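# Separate emitter holder from filter cube, stand both upright

## Task

Remove the emitter holder from the filter cube and set it standing upright next to the cube's remaining half, with both pieces resting flat on the table (see the reference image named manual).

## Robot and tools

Robot: two arms, left_arm and right_arm, each with six joints and a two-finger gripper. The left arm sits on the +y side. Base poses in the scene frame: left_arm at (-0.025, +0.355, +0.025) m, quat_wxyz (+1.000, 0, 0, -0.010); right_arm at (+0.005, -0.335, +0.002) m, quat_wxyz (+1.000, 0, 0, -0.022). The scene frame has its origin at table height, centred between the nominal bases, +z up and +x pointing out over the table. A camera stand stands behind the arms.

Joint rows: every command row holds 14 plain numbers covering both arms, even when only one moves. First come left_arm's six joints and its opening, then right_arm's six joints and its opening. Within each arm the joint order is: wrist pitch, elbow, wrist yaw, wrist roll, shoulder, waist. All joint numbers are absolute target angles in radians, the same values shown under Joint positions, not offsets. Elbow and wrist pitch have flipped signs in everything you send and read. Stated ranges (in the arm's own signs, base to gripper): waist -2.618 to 3.054, shoulder 0.000 to 3.142, elbow 0.000 to 3.142, wrist pitch -1.571 to 1.571, wrist yaw -1.571 to 1.571, wrist roll -2.094 to 2.094. Because of the flip, elbow becomes -3.142 to 0.000 and wrist pitch stays symmetric. A target more than 0.059 rad past a range end, and beyond the current angle, is refused; real ends may differ by up to 0.059 rad, and a clipped joint may report "joint sent to its limit". Opening runs from -1 (closed) to +1 (fully open); as a value between these, the fingers go to where grip_measured equals it.

execute_actions: argument actions is a list of actions; each action is a table of up to 15 rows, one row per 1/30 s step. A shorter table repeats its final row to fill 15 steps. Optional cameras: list of names, ["all"], or []. An empty actions list returns the state plus images. Per step, a joint target is kept within 0.339 rad of the measured angle for waist, shoulder and elbow, and 2.2 rad for the three wrist joints; if targets would shift a gripper over 200 mm from where it is, that arm's targets are pulled back. Far targets therefore need several actions.

move: target is one 14-number row or a list of up to 15 rows, all absolute. All joints interpolate together, so grippers trace curves and nothing avoids obstacles or the other arm. speed is the peak rate in rad/s of the joint with the longest way to go (0.01 to 12.57, default 0.5), one number or one per target. blend, in rad, lets the path round corners at intermediate rows; 0 stops at each. opening_speed (0.2 or more, per second on the -1..1 scale) ramps the fingers gently. grip_force sets newtons per finger pad, 10 to 50, per arm or shared; it persists, and lower values close slowly. blocking=false returns early while the move keeps going; a new move replaces it. The extra result line "move:" reports done, off_target (resting more than 0.035 rad from target), moving, held or fault; limits=held means some steps were withheld.

wait: seconds 0 to 10; arms hold their last command and a running move continues. stop: brakes a running move. zoom_image: camera plus region [x0, y0, x1, y1] in pixels, at most 504 by 504, from the newest images. show_instructions: shows the reference image. finished_scene: argument scene (integer 1 to 2) ends the current scene for good.

Cameras: cam_head_left, cam_head_right, cam_high, cam_low, cam_left_wrist, cam_right_wrist, each 896x504.

Reading results: end_effector_position (m) and end_effector_quat_wxyz are given in each arm's own base frame; the point sits between the pads, about 1 cm behind the fingertips. The gripper's fingers point along its +z and open along its y. Readings may be off by a few centimetres. Joint positions and Joint velocities list each arm's joints in the order above, then pad gap in m (0.094 open). Joint targets show what the joints are currently being driven to; resend those to hold still. Tool commands show present opening commands; resending 0 is a real command, so repeat the current value to leave a gripper alone. Joint torques are total drive outputs including gravity, with offsets and noise; numbers 2, 5 and 6 wrap at ±28 N m. grip_measured reads the finger opening (slightly wide when empty, a bit narrow on hard parts); grip_effort_nm is motor effort, negative closing. "joint command not followed" means the clearance check altered that arm's targets.

Avoid: dropping parts or releasing them while moving, fast impacts, hard pushes on fixed or heavy objects, any press or collision between the two arms (including one gripper closing on the other's fingers), strain on wrist camera cables, and leaving anything off the table. Close slowly on fragile parts. Long holding of loads, stretched poses or pushing into unreachable poses heats motors: MOTOR HOT appears at 75 °C, a fault folding the arm at 90 °C, and the arm goes limp at 100 °C. The scene must stay solved without the robot's support before finishing.

Each tool is called after "Call:" in YAML: its name, and indented under it one key for each argument.

Reference images:

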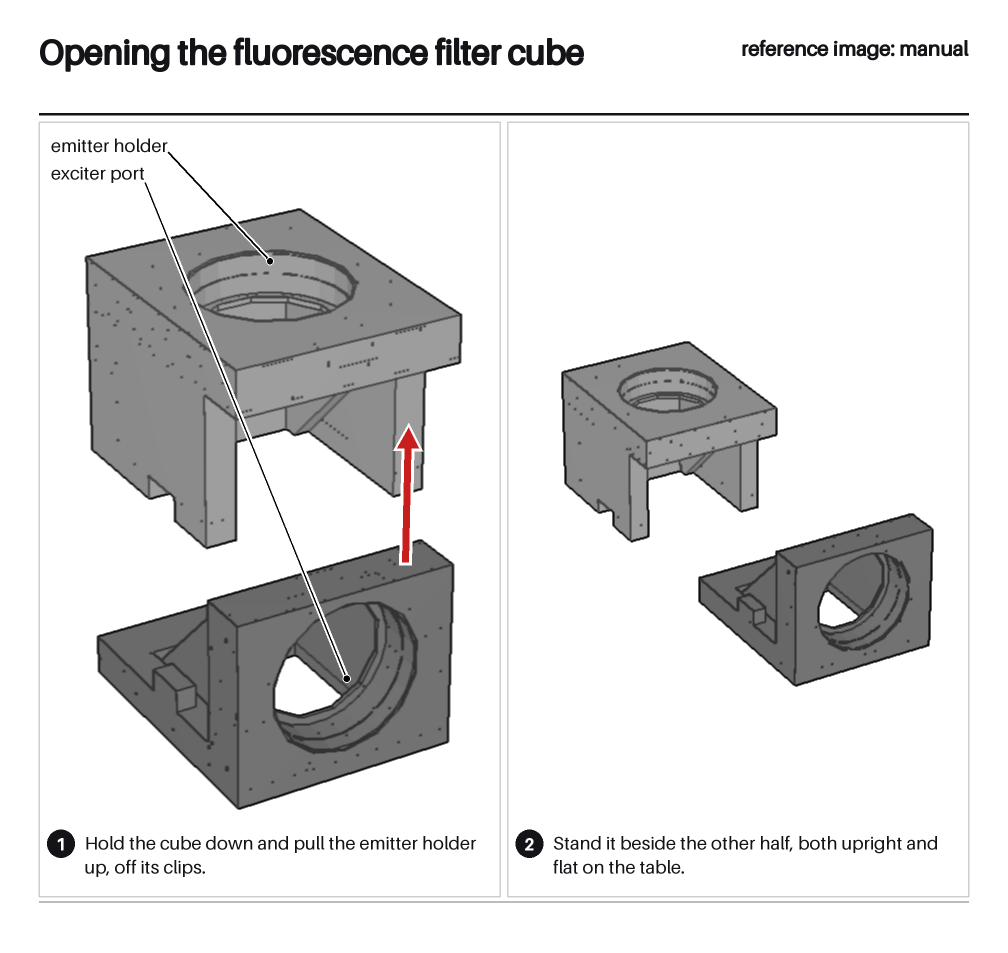

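## Session

Call:
execute_actions:
  actions: []

Scene clock: 0.00 s.
left_arm: end_effector_position=(+0.3882, -0.0015, +0.3983) grip_measured=+1.000 grip_effort_nm=n/a end_effector_quat_wxyz=(+0.696, +0.000, +0.718, -0.010) | right_arm: end_effector_position=(+0.4113, -0.0020, +0.1383) grip_measured=+1.000 grip_effort_nm=n/a end_effector_quat_wxyz=(+0.613, +0.024, +0.787, -0.064)
Joint names: [wrist pitch, elbow, wrist yaw, wrist roll, shoulder, waist]
Joint positions: left_arm=[0.017 -1.05 0.016 -0.013 1.064 0.001 0.094] | right_arm=[-0.799 -0.433 0.215 -0.019 1.481 0.086 0.094]
Joint velocities: within noise
Joint torques (N m): no reading
Heat: left arm: 22 °C; right arm: 23 °C.
Joint targets: left_arm=[0.019 -1.059 0.016 -0.014 1.056 0.001] | right_arm=[-0.800 -0.441 0.217 -0.020 1.473 0.086]
Tool commands: left_gripper/opening=+1.0 right_gripper/opening=+1.0

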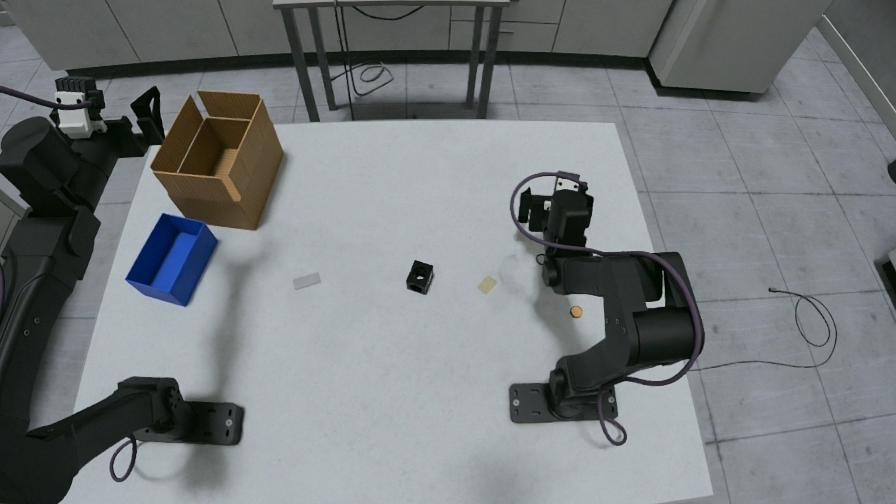

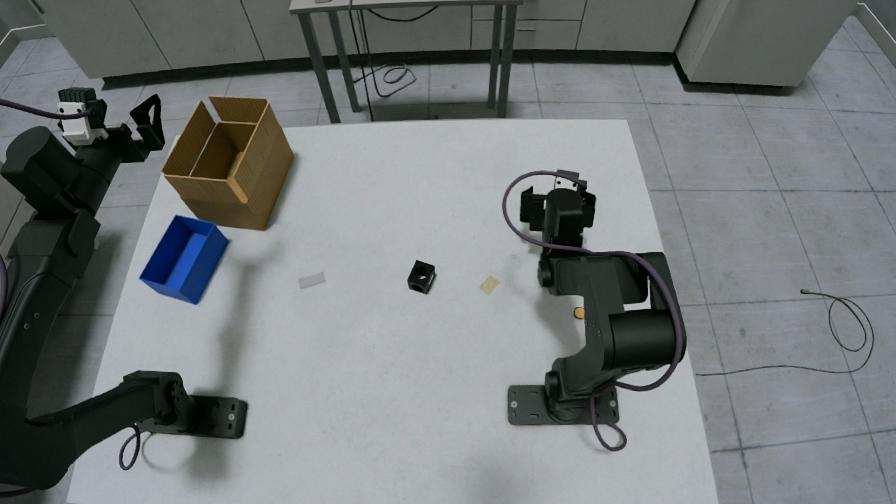

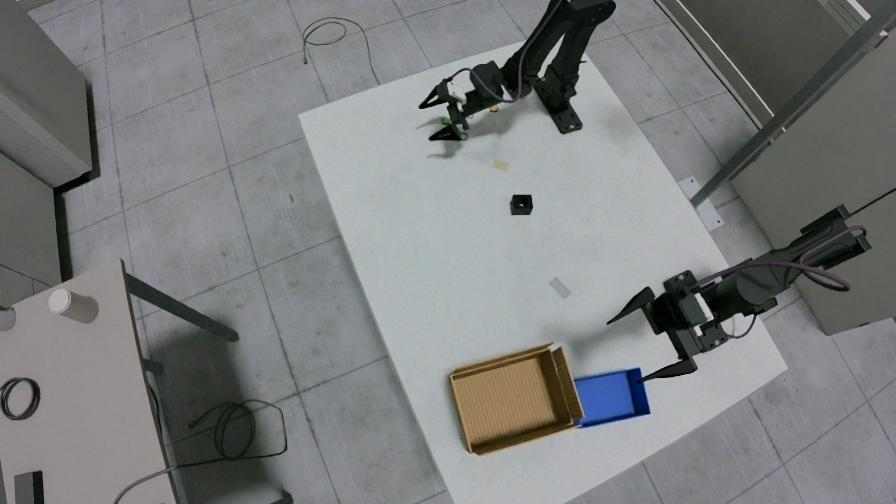

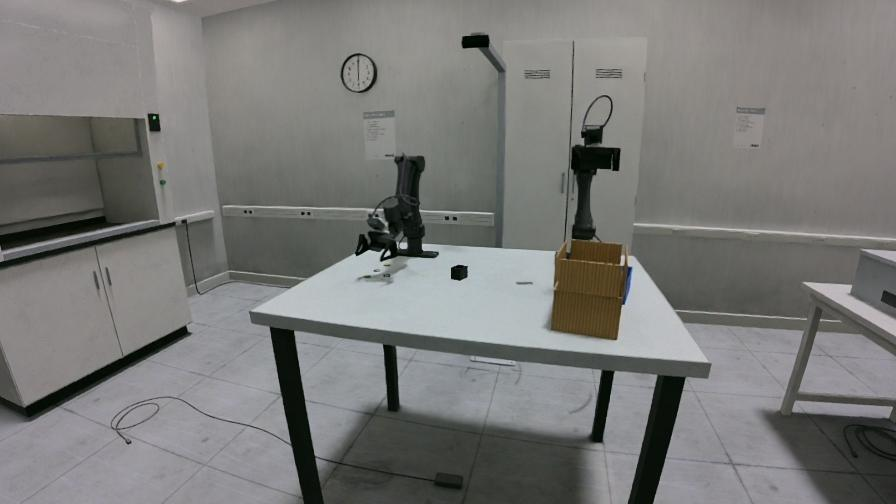

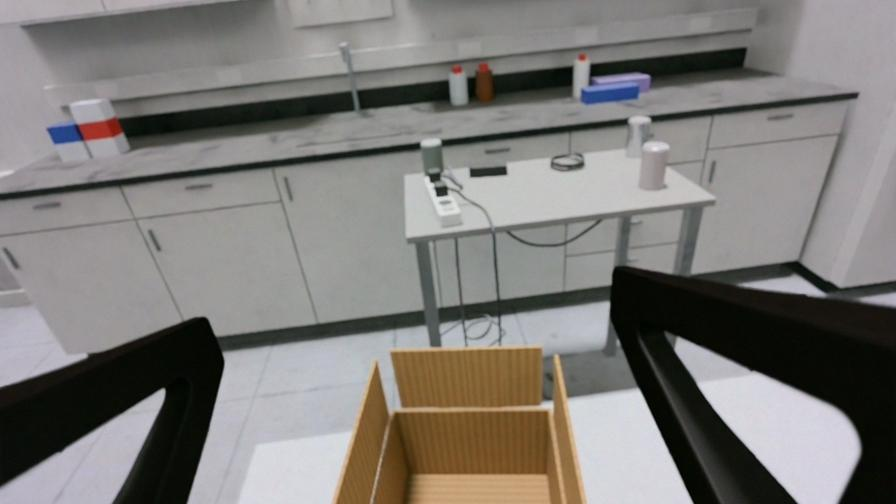

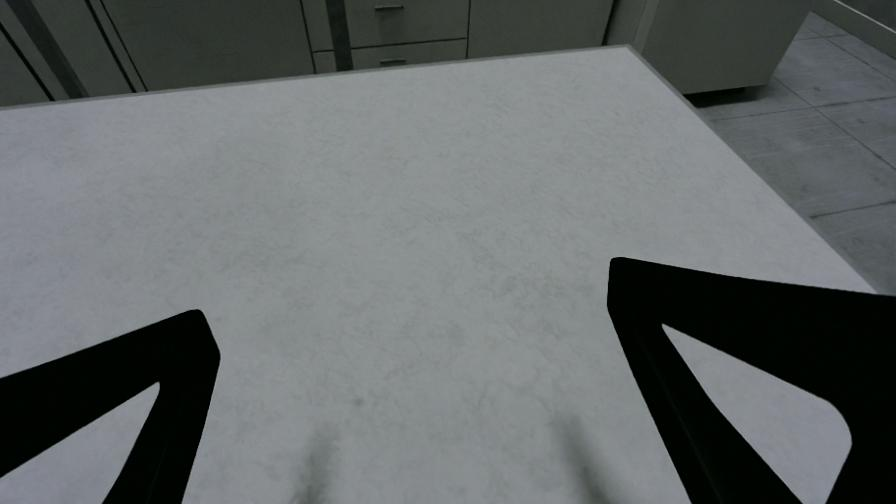

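Call:
zoom_image:
  camera: "cam_head_left"
  region: [380, 240, 460, 310]

Call:
zoom_image:
  camera: "cam_head_right"
  region: [380, 240, 460, 310]

Call:
zoom_image:
  camera: "cam_high"
  region: [480, 170, 560, 240]

Call:
zoom_image:
  camera: "cam_low"
  region: [430, 250, 490, 295]

Scaled by 6.300 from the camera's 896x504 image, which has a finer 1280x720 frame.

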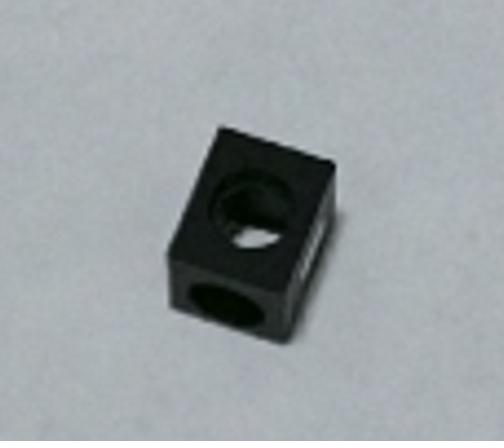

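Scaled by 6.300 from the camera's 896x504 image, which has a finer 1280x720 frame.

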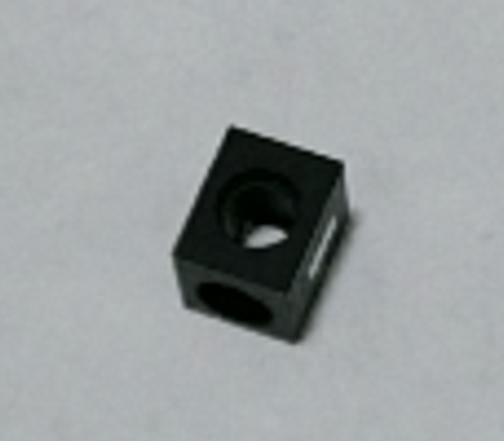

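Scaled by 6.300 from the camera's 896x504 image, which has a finer 1280x720 frame.

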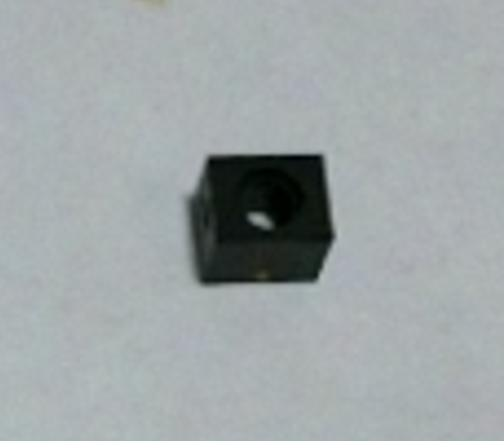

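Scaled by 8.400 from the camera's 896x504 image, which has a finer 1280x720 frame.

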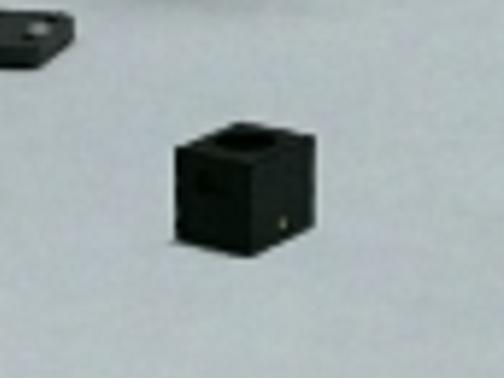

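Call:
move:
  target: [0.019, -1.059, 0.016, -0.014, 1.056, 0.001, 1, 1.45, -1.905, 0, 1.06, 1.984, 0.829, 1]
  speed: 0.9
  cameras: ["all"]

Scene clock: 16.80 s.
left_arm: end_effector_position=(+0.3882, -0.0015, +0.3983) grip_measured=+1.000 grip_effort_nm=0.05 end_effector_quat_wxyz=(+0.696, +0.000, +0.718, -0.010) | right_arm: end_effector_position=(+0.2615, +0.2867, +0.1520) grip_measured=+1.000 grip_effort_nm=0.01 end_effector_quat_wxyz=(+0.020, +0.110, +0.993, +0.030)
Joint names: [wrist pitch, elbow, wrist yaw, wrist roll, shoulder, waist]
Joint positions: left_arm=[0.017 -1.05 0.016 -0.013 1.064 0.001 0.094] | right_arm=[1.416 -1.881 -0.002 1.049 1.964 0.828 0.094]
Joint torques (N m): left_arm=[-2.01 -6.56 -0.02 -0.03 -2.84 0.01] | right_arm=[-0.1 -8.39 0.01 0.07 -8.02 -0.03]
Heat: left arm: 26 °C; right arm: 24 °C.
Joint targets: left_arm=[0.019 -1.059 0.016 -0.014 1.056 0.001] | right_arm=[1.450 -1.905 0.000 1.060 1.984 0.829]
move: done

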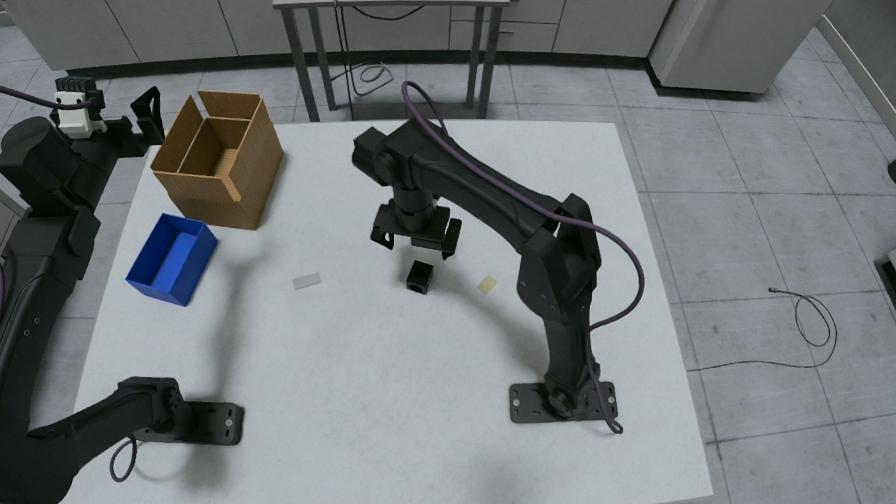

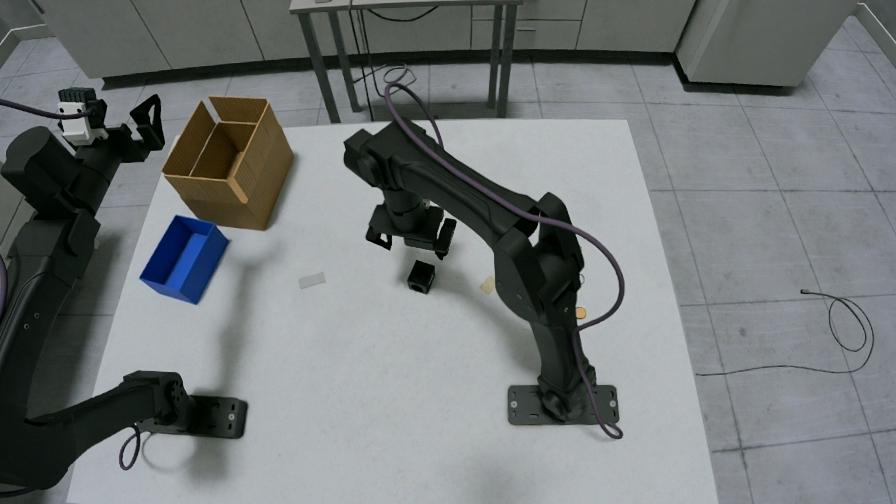

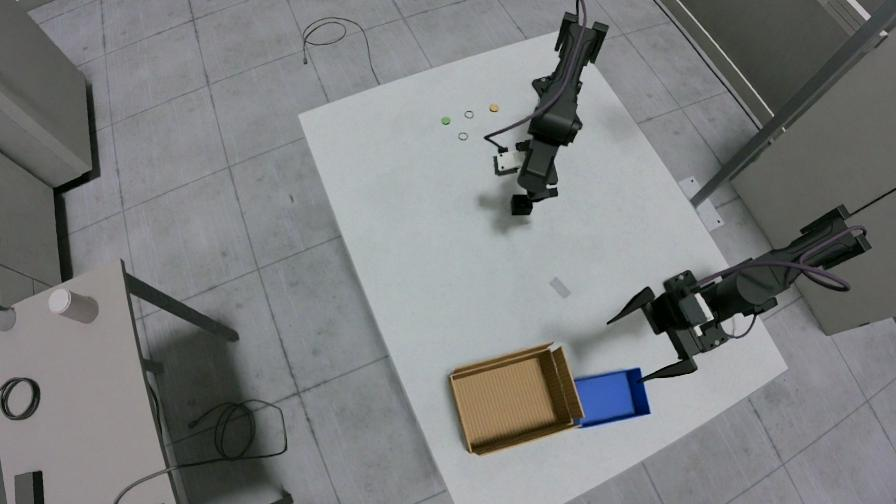

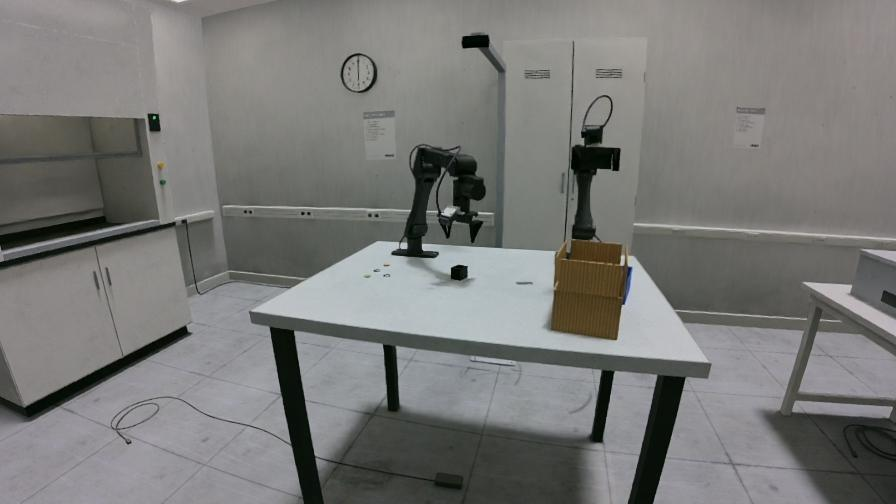

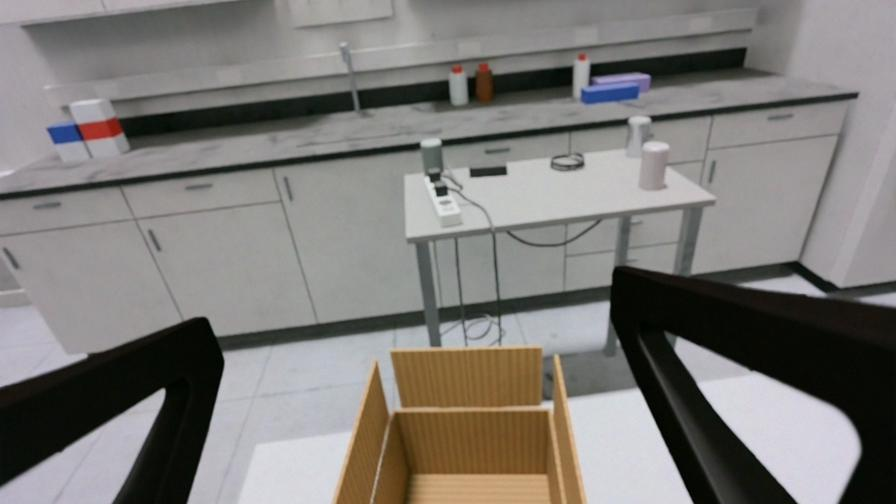

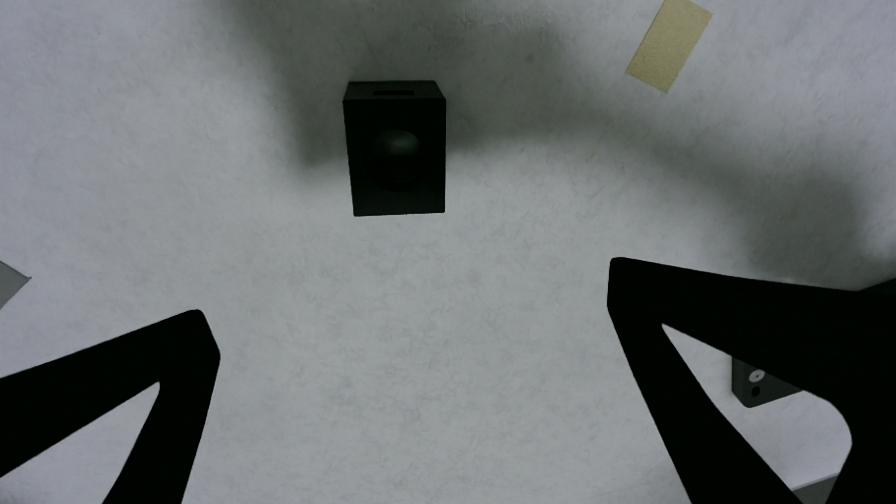

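Call:
move:
  target: [0.019, -1.059, 0.016, -0.014, 1.056, 0.001, 1, 1.357, -1.905, 0, 1.171, 2.149, 0.848, 1]
  speed: 0.6
  cameras: ["cam_head_left", "cam_head_right", "cam_right_wrist", "cam_low"]

Call:
zoom_image:
  camera: "cam_right_wrist"
  region: [250, 0, 650, 300]

Call:
zoom_image:
  camera: "cam_head_left"
  region: [360, 190, 500, 310]

Call:
zoom_image:
  camera: "cam_low"
  region: [400, 200, 520, 300]

Scene clock: 23.90 s.
left_arm: end_effector_position=(+0.3882, -0.0015, +0.3983) grip_measured=+1.000 grip_effort_nm=0.05 end_effector_quat_wxyz=(+0.696, +0.000, +0.718, -0.010) | right_arm: end_effector_position=(+0.2707, +0.3048, +0.0866) grip_measured=+1.000 grip_effort_nm=0.01 end_effector_quat_wxyz=(-0.009, +0.158, +0.987, -0.011)
Joint names: [wrist pitch, elbow, wrist yaw, wrist roll, shoulder, waist]
Joint positions: left_arm=[0.017 -1.05 0.016 -0.013 1.064 0.001 0.094] | right_arm=[1.346 -1.889 -0.003 1.159 2.143 0.841 0.094]
Joint torques (N m): left_arm=[-2 -6.56 -0.03 -0.04 -2.85 0.05] | right_arm=[-0.11 -7.49 0.02 0.1 -10.51 0.57]
Heat: left arm: 27 °C; right arm: 23 °C.
Joint targets: left_arm=[0.019 -1.059 0.016 -0.014 1.056 0.001] | right_arm=[1.357 -1.905 0.000 1.171 2.149 0.848]
move: done
Images, in order (width x height): cam_head_left 896x504, cam_head_right 896x504, cam_low 896x504, cam_right_wrist 896x504.

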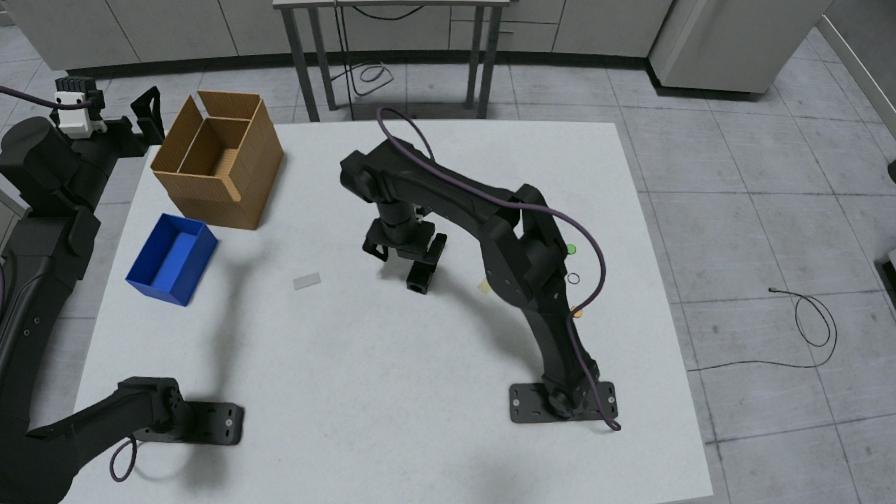

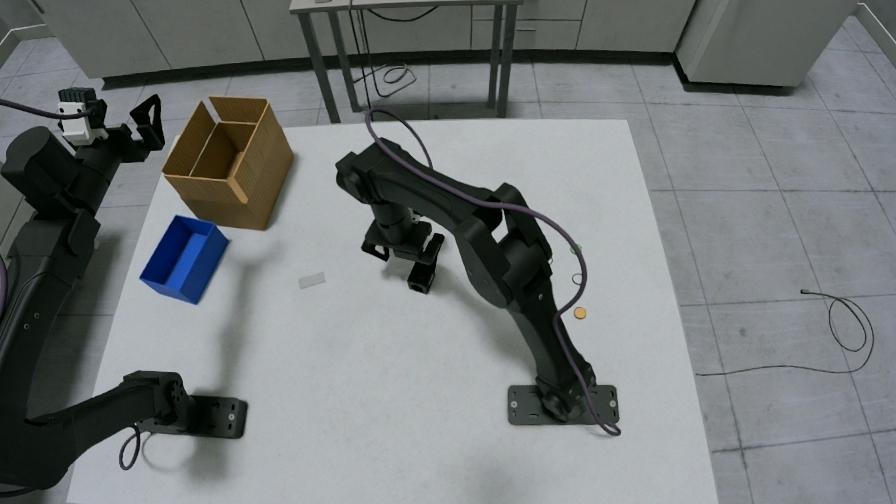

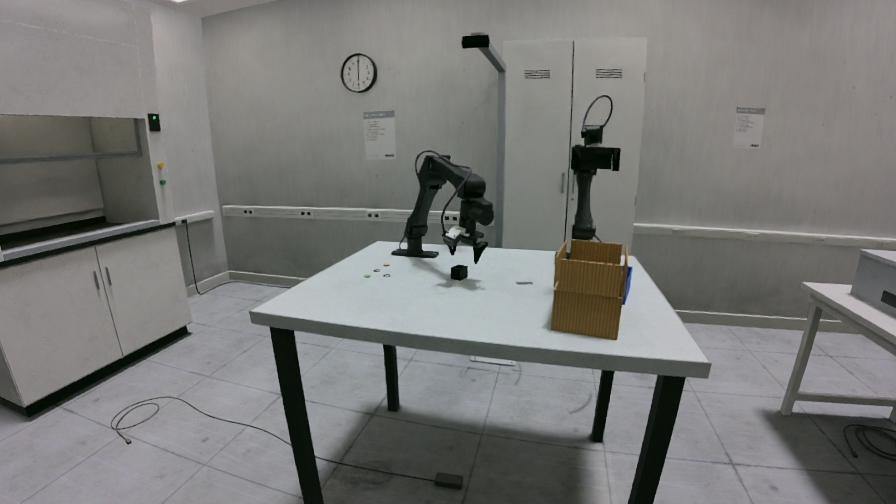

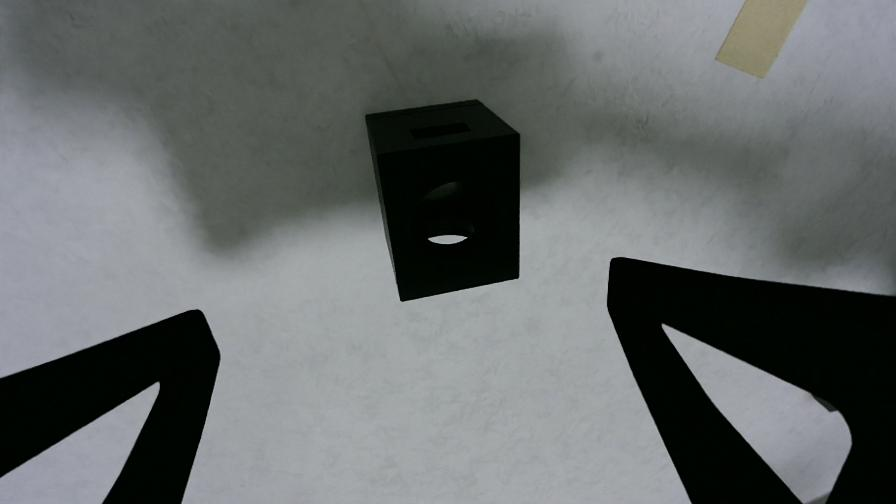

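Scaled by 1.260 from the camera's 896x504 image, which has a finer 1280x720 frame.

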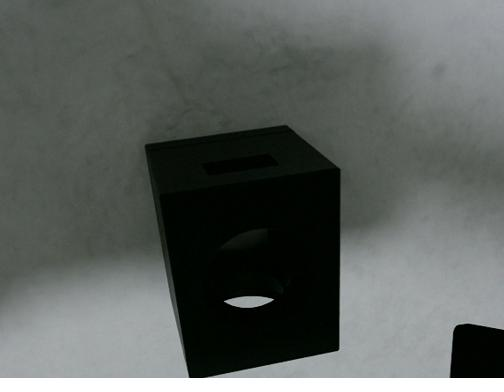

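Scaled by 3.600 from the camera's 896x504 image, which has a finer 1280x720 frame.

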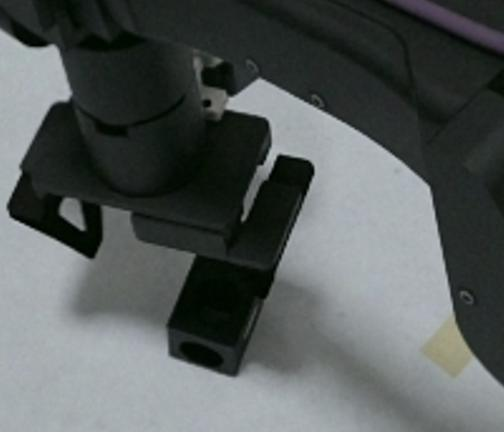

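Scaled by 4.200 from the camera's 896x504 image, which has a finer 1280x720 frame.

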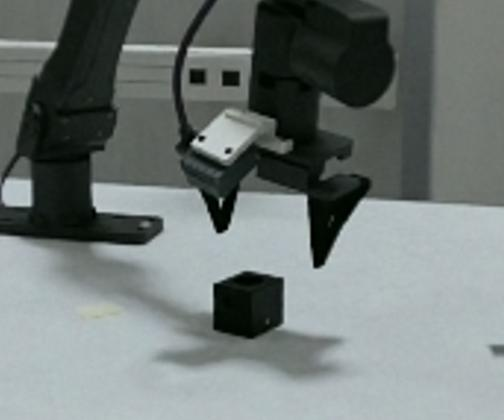

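Call:
move:
  target: [0.019, -1.059, 0.016, -0.014, 1.056, 0.001, 1, 1.251, -1.728, 0, 1.171, 2.049, 0.838, 1]
  speed: 0.5
  cameras: ["cam_right_wrist", "cam_head_left"]

Call:
zoom_image:
  camera: "cam_right_wrist"
  region: [200, 0, 660, 330]

Call:
zoom_image:
  camera: "cam_head_left"
  region: [360, 190, 500, 310]

Scene clock: 27.73 s.
left_arm: end_effector_position=(+0.3882, -0.0015, +0.3983) grip_measured=+1.000 grip_effort_nm=0.05 end_effector_quat_wxyz=(+0.696, +0.000, +0.718, -0.010) | right_arm: end_effector_position=(+0.2630, +0.2963, +0.0695) grip_measured=+1.000 grip_effort_nm=0.01 end_effector_quat_wxyz=(-0.007, +0.159, +0.987, -0.008)
Joint names: [wrist pitch, elbow, wrist yaw, wrist roll, shoulder, waist]
Joint positions: left_arm=[0.017 -1.05 0.016 -0.013 1.064 0.001 0.094] | right_arm=[1.24 -1.738 -0.003 1.159 2.089 0.841 0.094]
Joint velocities: left_arm=[0.007 0.002 -0.183 -0.066 0.022 -0.007 0] | right_arm=[within noise]
Joint torques (N m): left_arm=[-2 -6.61 -0.03 -0.04 -2.82 0.08] | right_arm=[-0.15 -4.97 0.03 0.1 -14 -0.24]
Heat: left arm: 27 °C; right arm: 23 °C.
Joint targets: left_arm=[0.019 -1.059 0.016 -0.014 1.056 0.001] | right_arm=[1.251 -1.728 0.000 1.171 2.049 0.838]
move: off_target (right_arm); right_arm: the shoulder is farthest, 0.040 rad from its target
Images, in order (width x height): cam_head_left 896x504, cam_right_wrist 896x504.

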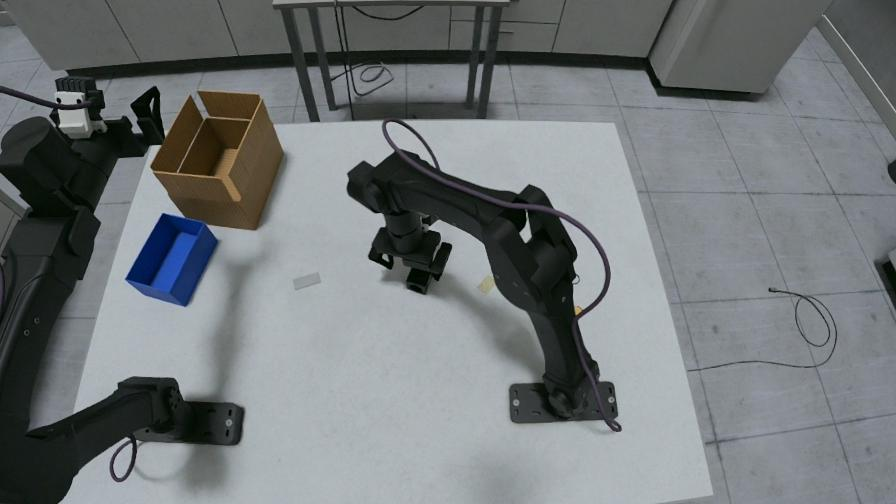

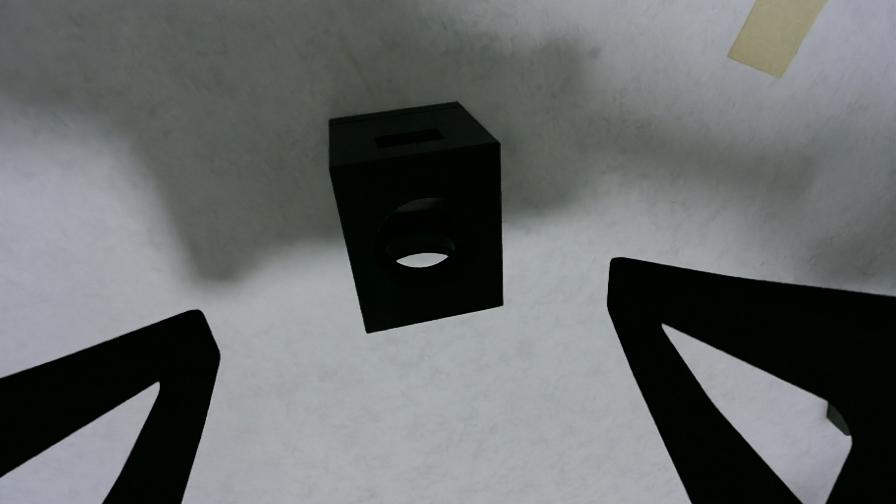

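Scaled by 1.096 from the camera's 896x504 image, which has a finer 1280x720 frame.

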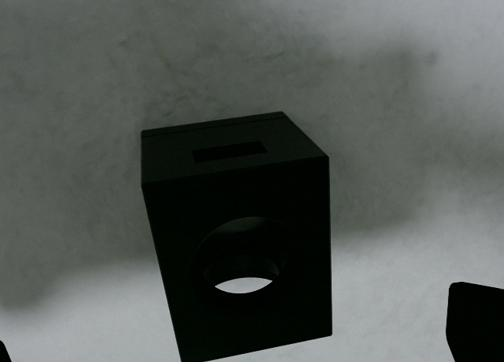

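Scaled by 3.600 from the camera's 896x504 image, which has a finer 1280x720 frame.

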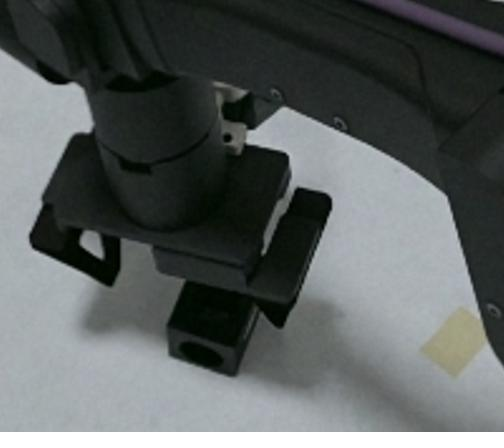

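Call:
move:
  target:
    - [0.1, -1.1, -1.0, -0.5, 1.5, -0.3, 1, 1.412, -1.897, 0, 1.08, 2.051, 0.817, 1]
    - [-0.2, -1.0, -1.02, -0.65, 1.9, -1.4, 1, 1.412, -1.897, 0, 1.08, 2.051, 0.817, 1]
    - [-0.487, -0.819, -1.049, -0.686, 2.063, -1.455, 1, 1.412, -1.897, 0, 1.08, 2.051, 0.817, 1]
  speed: 0.8
  blend: 0.15
  cameras: ["cam_right_wrist", "cam_left_wrist", "cam_head_left", "cam_head_right"]

Scene clock: 40.33 s.
left_arm: end_effector_position=(+0.4035, -0.1971, +0.1951) grip_measured=+1.000 grip_effort_nm=0.05 end_effector_quat_wxyz=(+0.582, -0.121, +0.801, +0.070) | right_arm: end_effector_position=(+0.2681, +0.2928, +0.1033) grip_measured=+1.000 grip_effort_nm=0.01 end_effector_quat_wxyz=(-0.008, +0.128, +0.992, -0.009)
Joint names: [wrist pitch, elbow, wrist yaw, wrist roll, shoulder, waist]
Joint positions: left_arm=[-0.007 -1.066 -0.982 -0.547 1.672 -0.797 0.094] | right_arm=[1.377 -1.873 -0.003 1.082 2.089 0.826 0.094]
Joint torques (N m): left_arm=[-1.61 -5.44 -0.38 -0.02 -7.3 0.29] | right_arm=[0.11 -8.31 0.03 -0.04 -13.93 -0.77]
Heat: left arm: 28 °C; right arm: 26 °C.
Joint targets: left_arm=[-0.007 -1.067 -0.993 -0.547 1.666 -0.794] | right_arm=[1.412 -1.897 0.000 1.080 2.051 0.817]
move: held (left_arm; a check stopped the path), off_target (right_arm); path passed 1 of 3 targets; blend cut to 0.1435 rad at target 2; limits=held; left_arm: the waist is farthest, 0.658 rad from its target; right_arm: the shoulder is farthest, 0.038 rad from its target
joint command not followed: on one or more control steps a check withheld the commanded joint targets of the left arm, and it was not sent them on those steps.
cause: the commanded joint targets, or the way to them, would bring a part of the robot too close to another arm (this arm's fingers and the right arm's wrist (the part past the wrist pitch), 28 mm apart when this arm was first held).
Images, in order (width x height): cam_head_left 896x504, cam_head_right 896x504, cam_left_wrist 896x504, cam_right_wrist 896x504.

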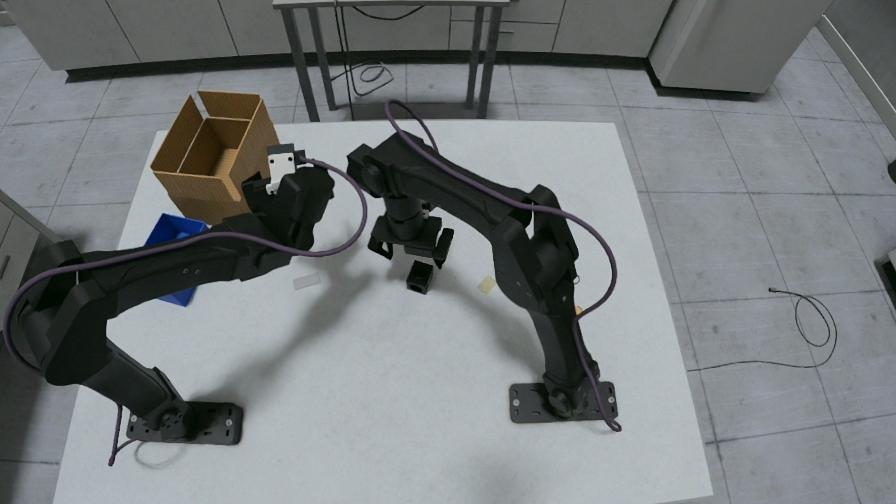

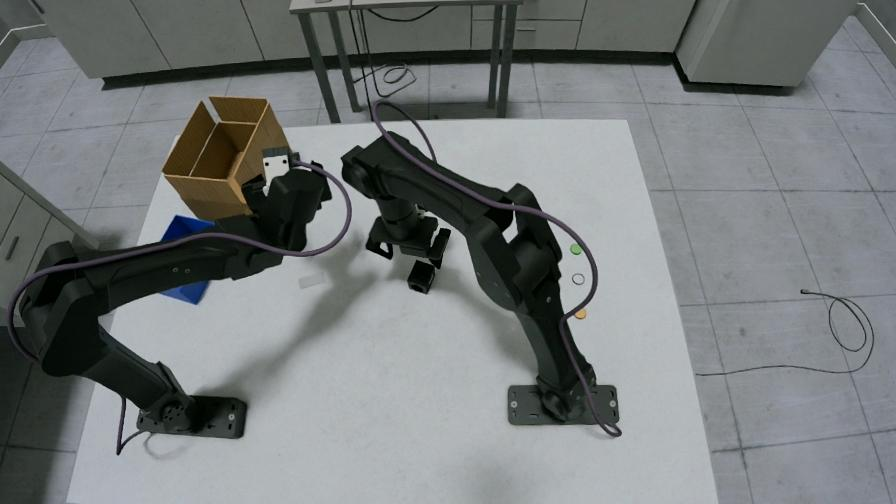

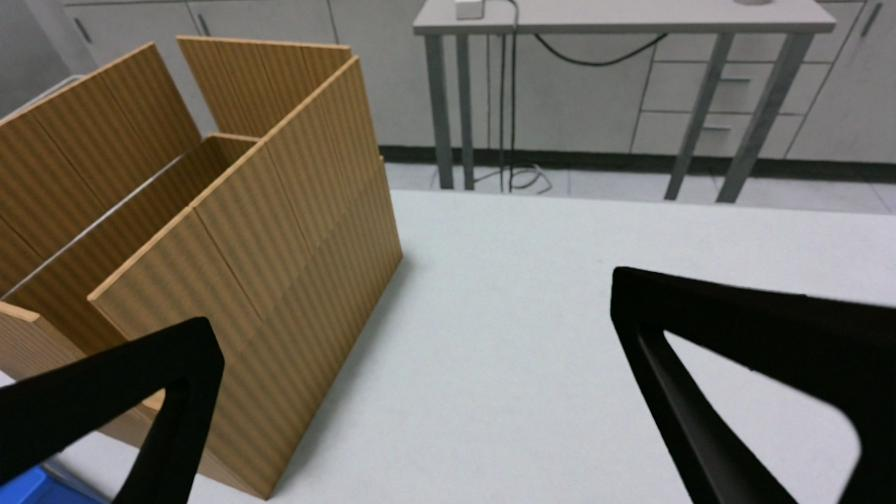

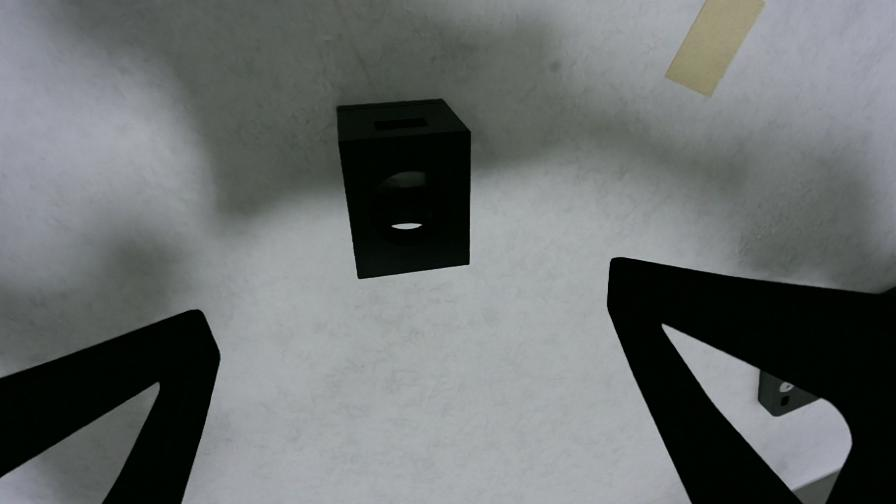

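Call:
move:
  target:
    - [0.05, -1.05, -1.0, -0.55, 1.4, -0.85, 1, 1.412, -1.897, 0, 1.08, 2.051, 0.4, 1]
    - [-0.2, -1.0, -1.02, -0.65, 1.9, -1.4, 1, 1.412, -1.897, 0, 1.08, 2.051, 0.4, 1]
    - [-0.487, -0.819, -1.049, -0.686, 2.063, -1.455, 1, 1.412, -1.897, 0, 1.08, 2.051, 0.4, 1]
  speed: 0.8
  blend: 0.12
  cameras: ["cam_right_wrist", "cam_left_wrist", "cam_head_left", "cam_head_right"]

Scene clock: 44.43 s.
left_arm: end_effector_position=(+0.2039, -0.3762, +0.0299) grip_measured=+1.000 grip_effort_nm=0.05 end_effector_quat_wxyz=(+0.564, +0.120, +0.813, -0.078) | right_arm: end_effector_position=(+0.3651, +0.1558, +0.1033) grip_measured=+1.000 grip_effort_nm=0.01 end_effector_quat_wxyz=(-0.011, +0.335, +0.942, -0.005)
Joint names: [wrist pitch, elbow, wrist yaw, wrist roll, shoulder, waist]
Joint positions: left_arm=[-0.473 -0.821 -1.033 -0.674 2.052 -1.447 0.094] | right_arm=[1.377 -1.873 -0.007 1.081 2.089 0.398 0.094]
Joint torques (N m): left_arm=[-1.61 -3.3 -0.55 -0.18 -7.21 -0.59] | right_arm=[0.11 -8.24 0.07 -0.02 -13.93 0.13]
Heat: left arm: 28 °C; right arm: 26 °C.
Joint targets: left_arm=[-0.487 -0.819 -1.049 -0.686 2.063 -1.455] | right_arm=[1.412 -1.897 0.000 1.080 2.051 0.400]
move: off_target (right_arm); right_arm: the shoulder is farthest, 0.038 rad from its target
Images, in order (width x height): cam_head_left 896x504, cam_head_right 896x504, cam_left_wrist 896x504, cam_right_wrist 896x504.

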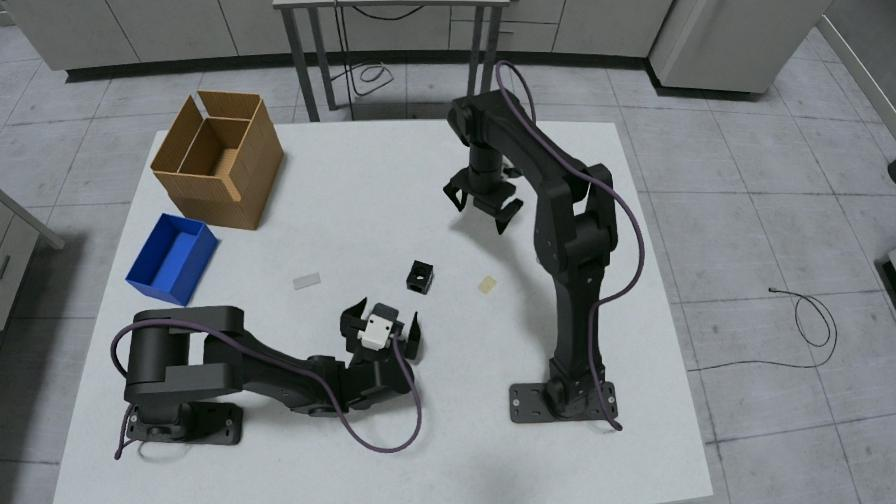

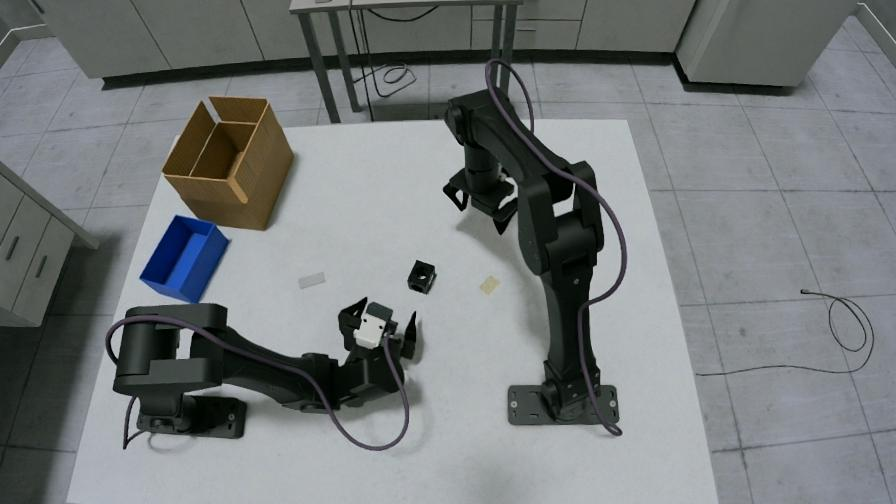

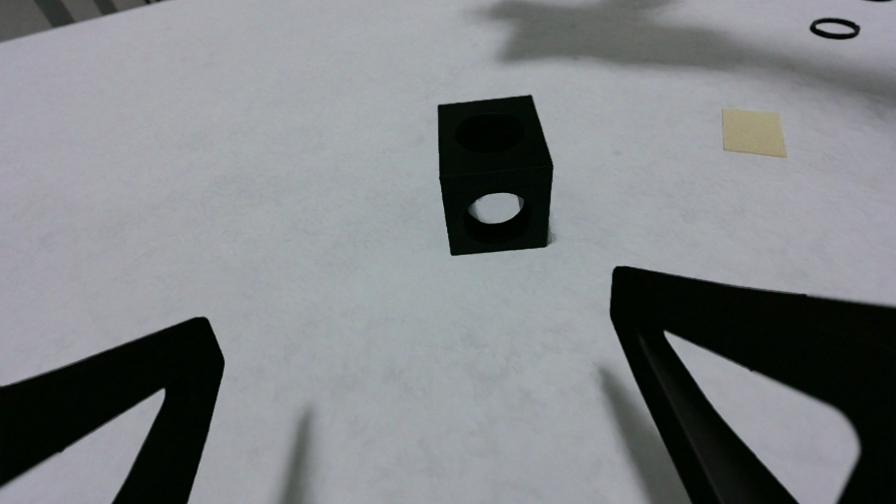

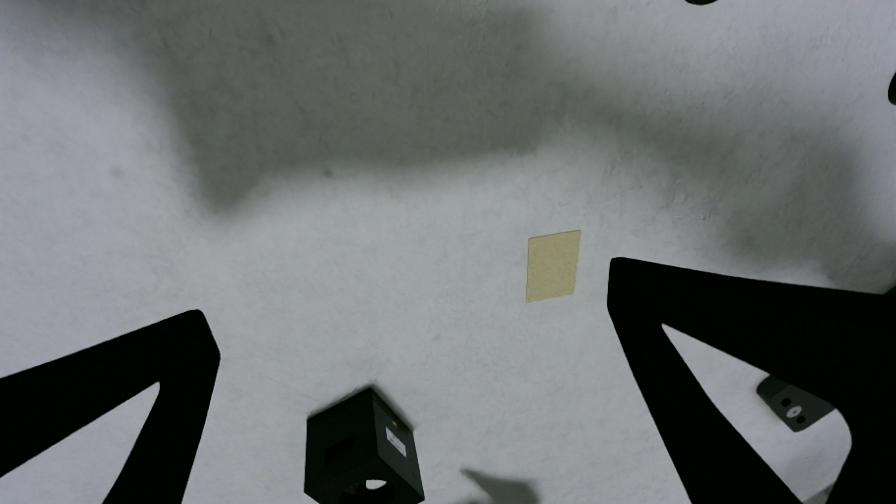

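Call:
zoom_image:
  camera: "cam_left_wrist"
  region: [400, 70, 600, 280]

Call:
zoom_image:
  camera: "cam_right_wrist"
  region: [260, 350, 480, 504]

Call:
zoom_image:
  camera: "cam_head_left"
  region: [320, 230, 480, 370]

Scaled by 2.400 from the camera's 896x504 image, which has a finer 1280x720 frame.

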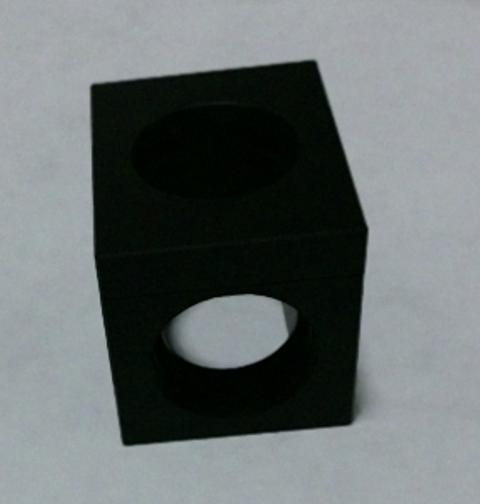

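Scaled by 2.291 from the camera's 896x504 image, which has a finer 1280x720 frame.

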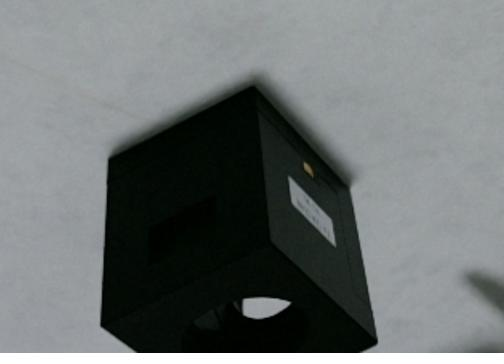

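Scaled by 3.150 from the camera's 896x504 image, which has a finer 1280x720 frame.

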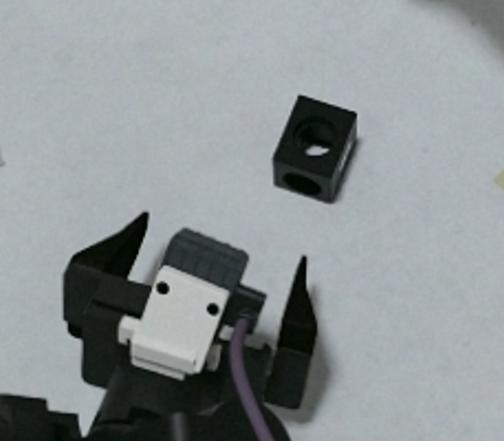

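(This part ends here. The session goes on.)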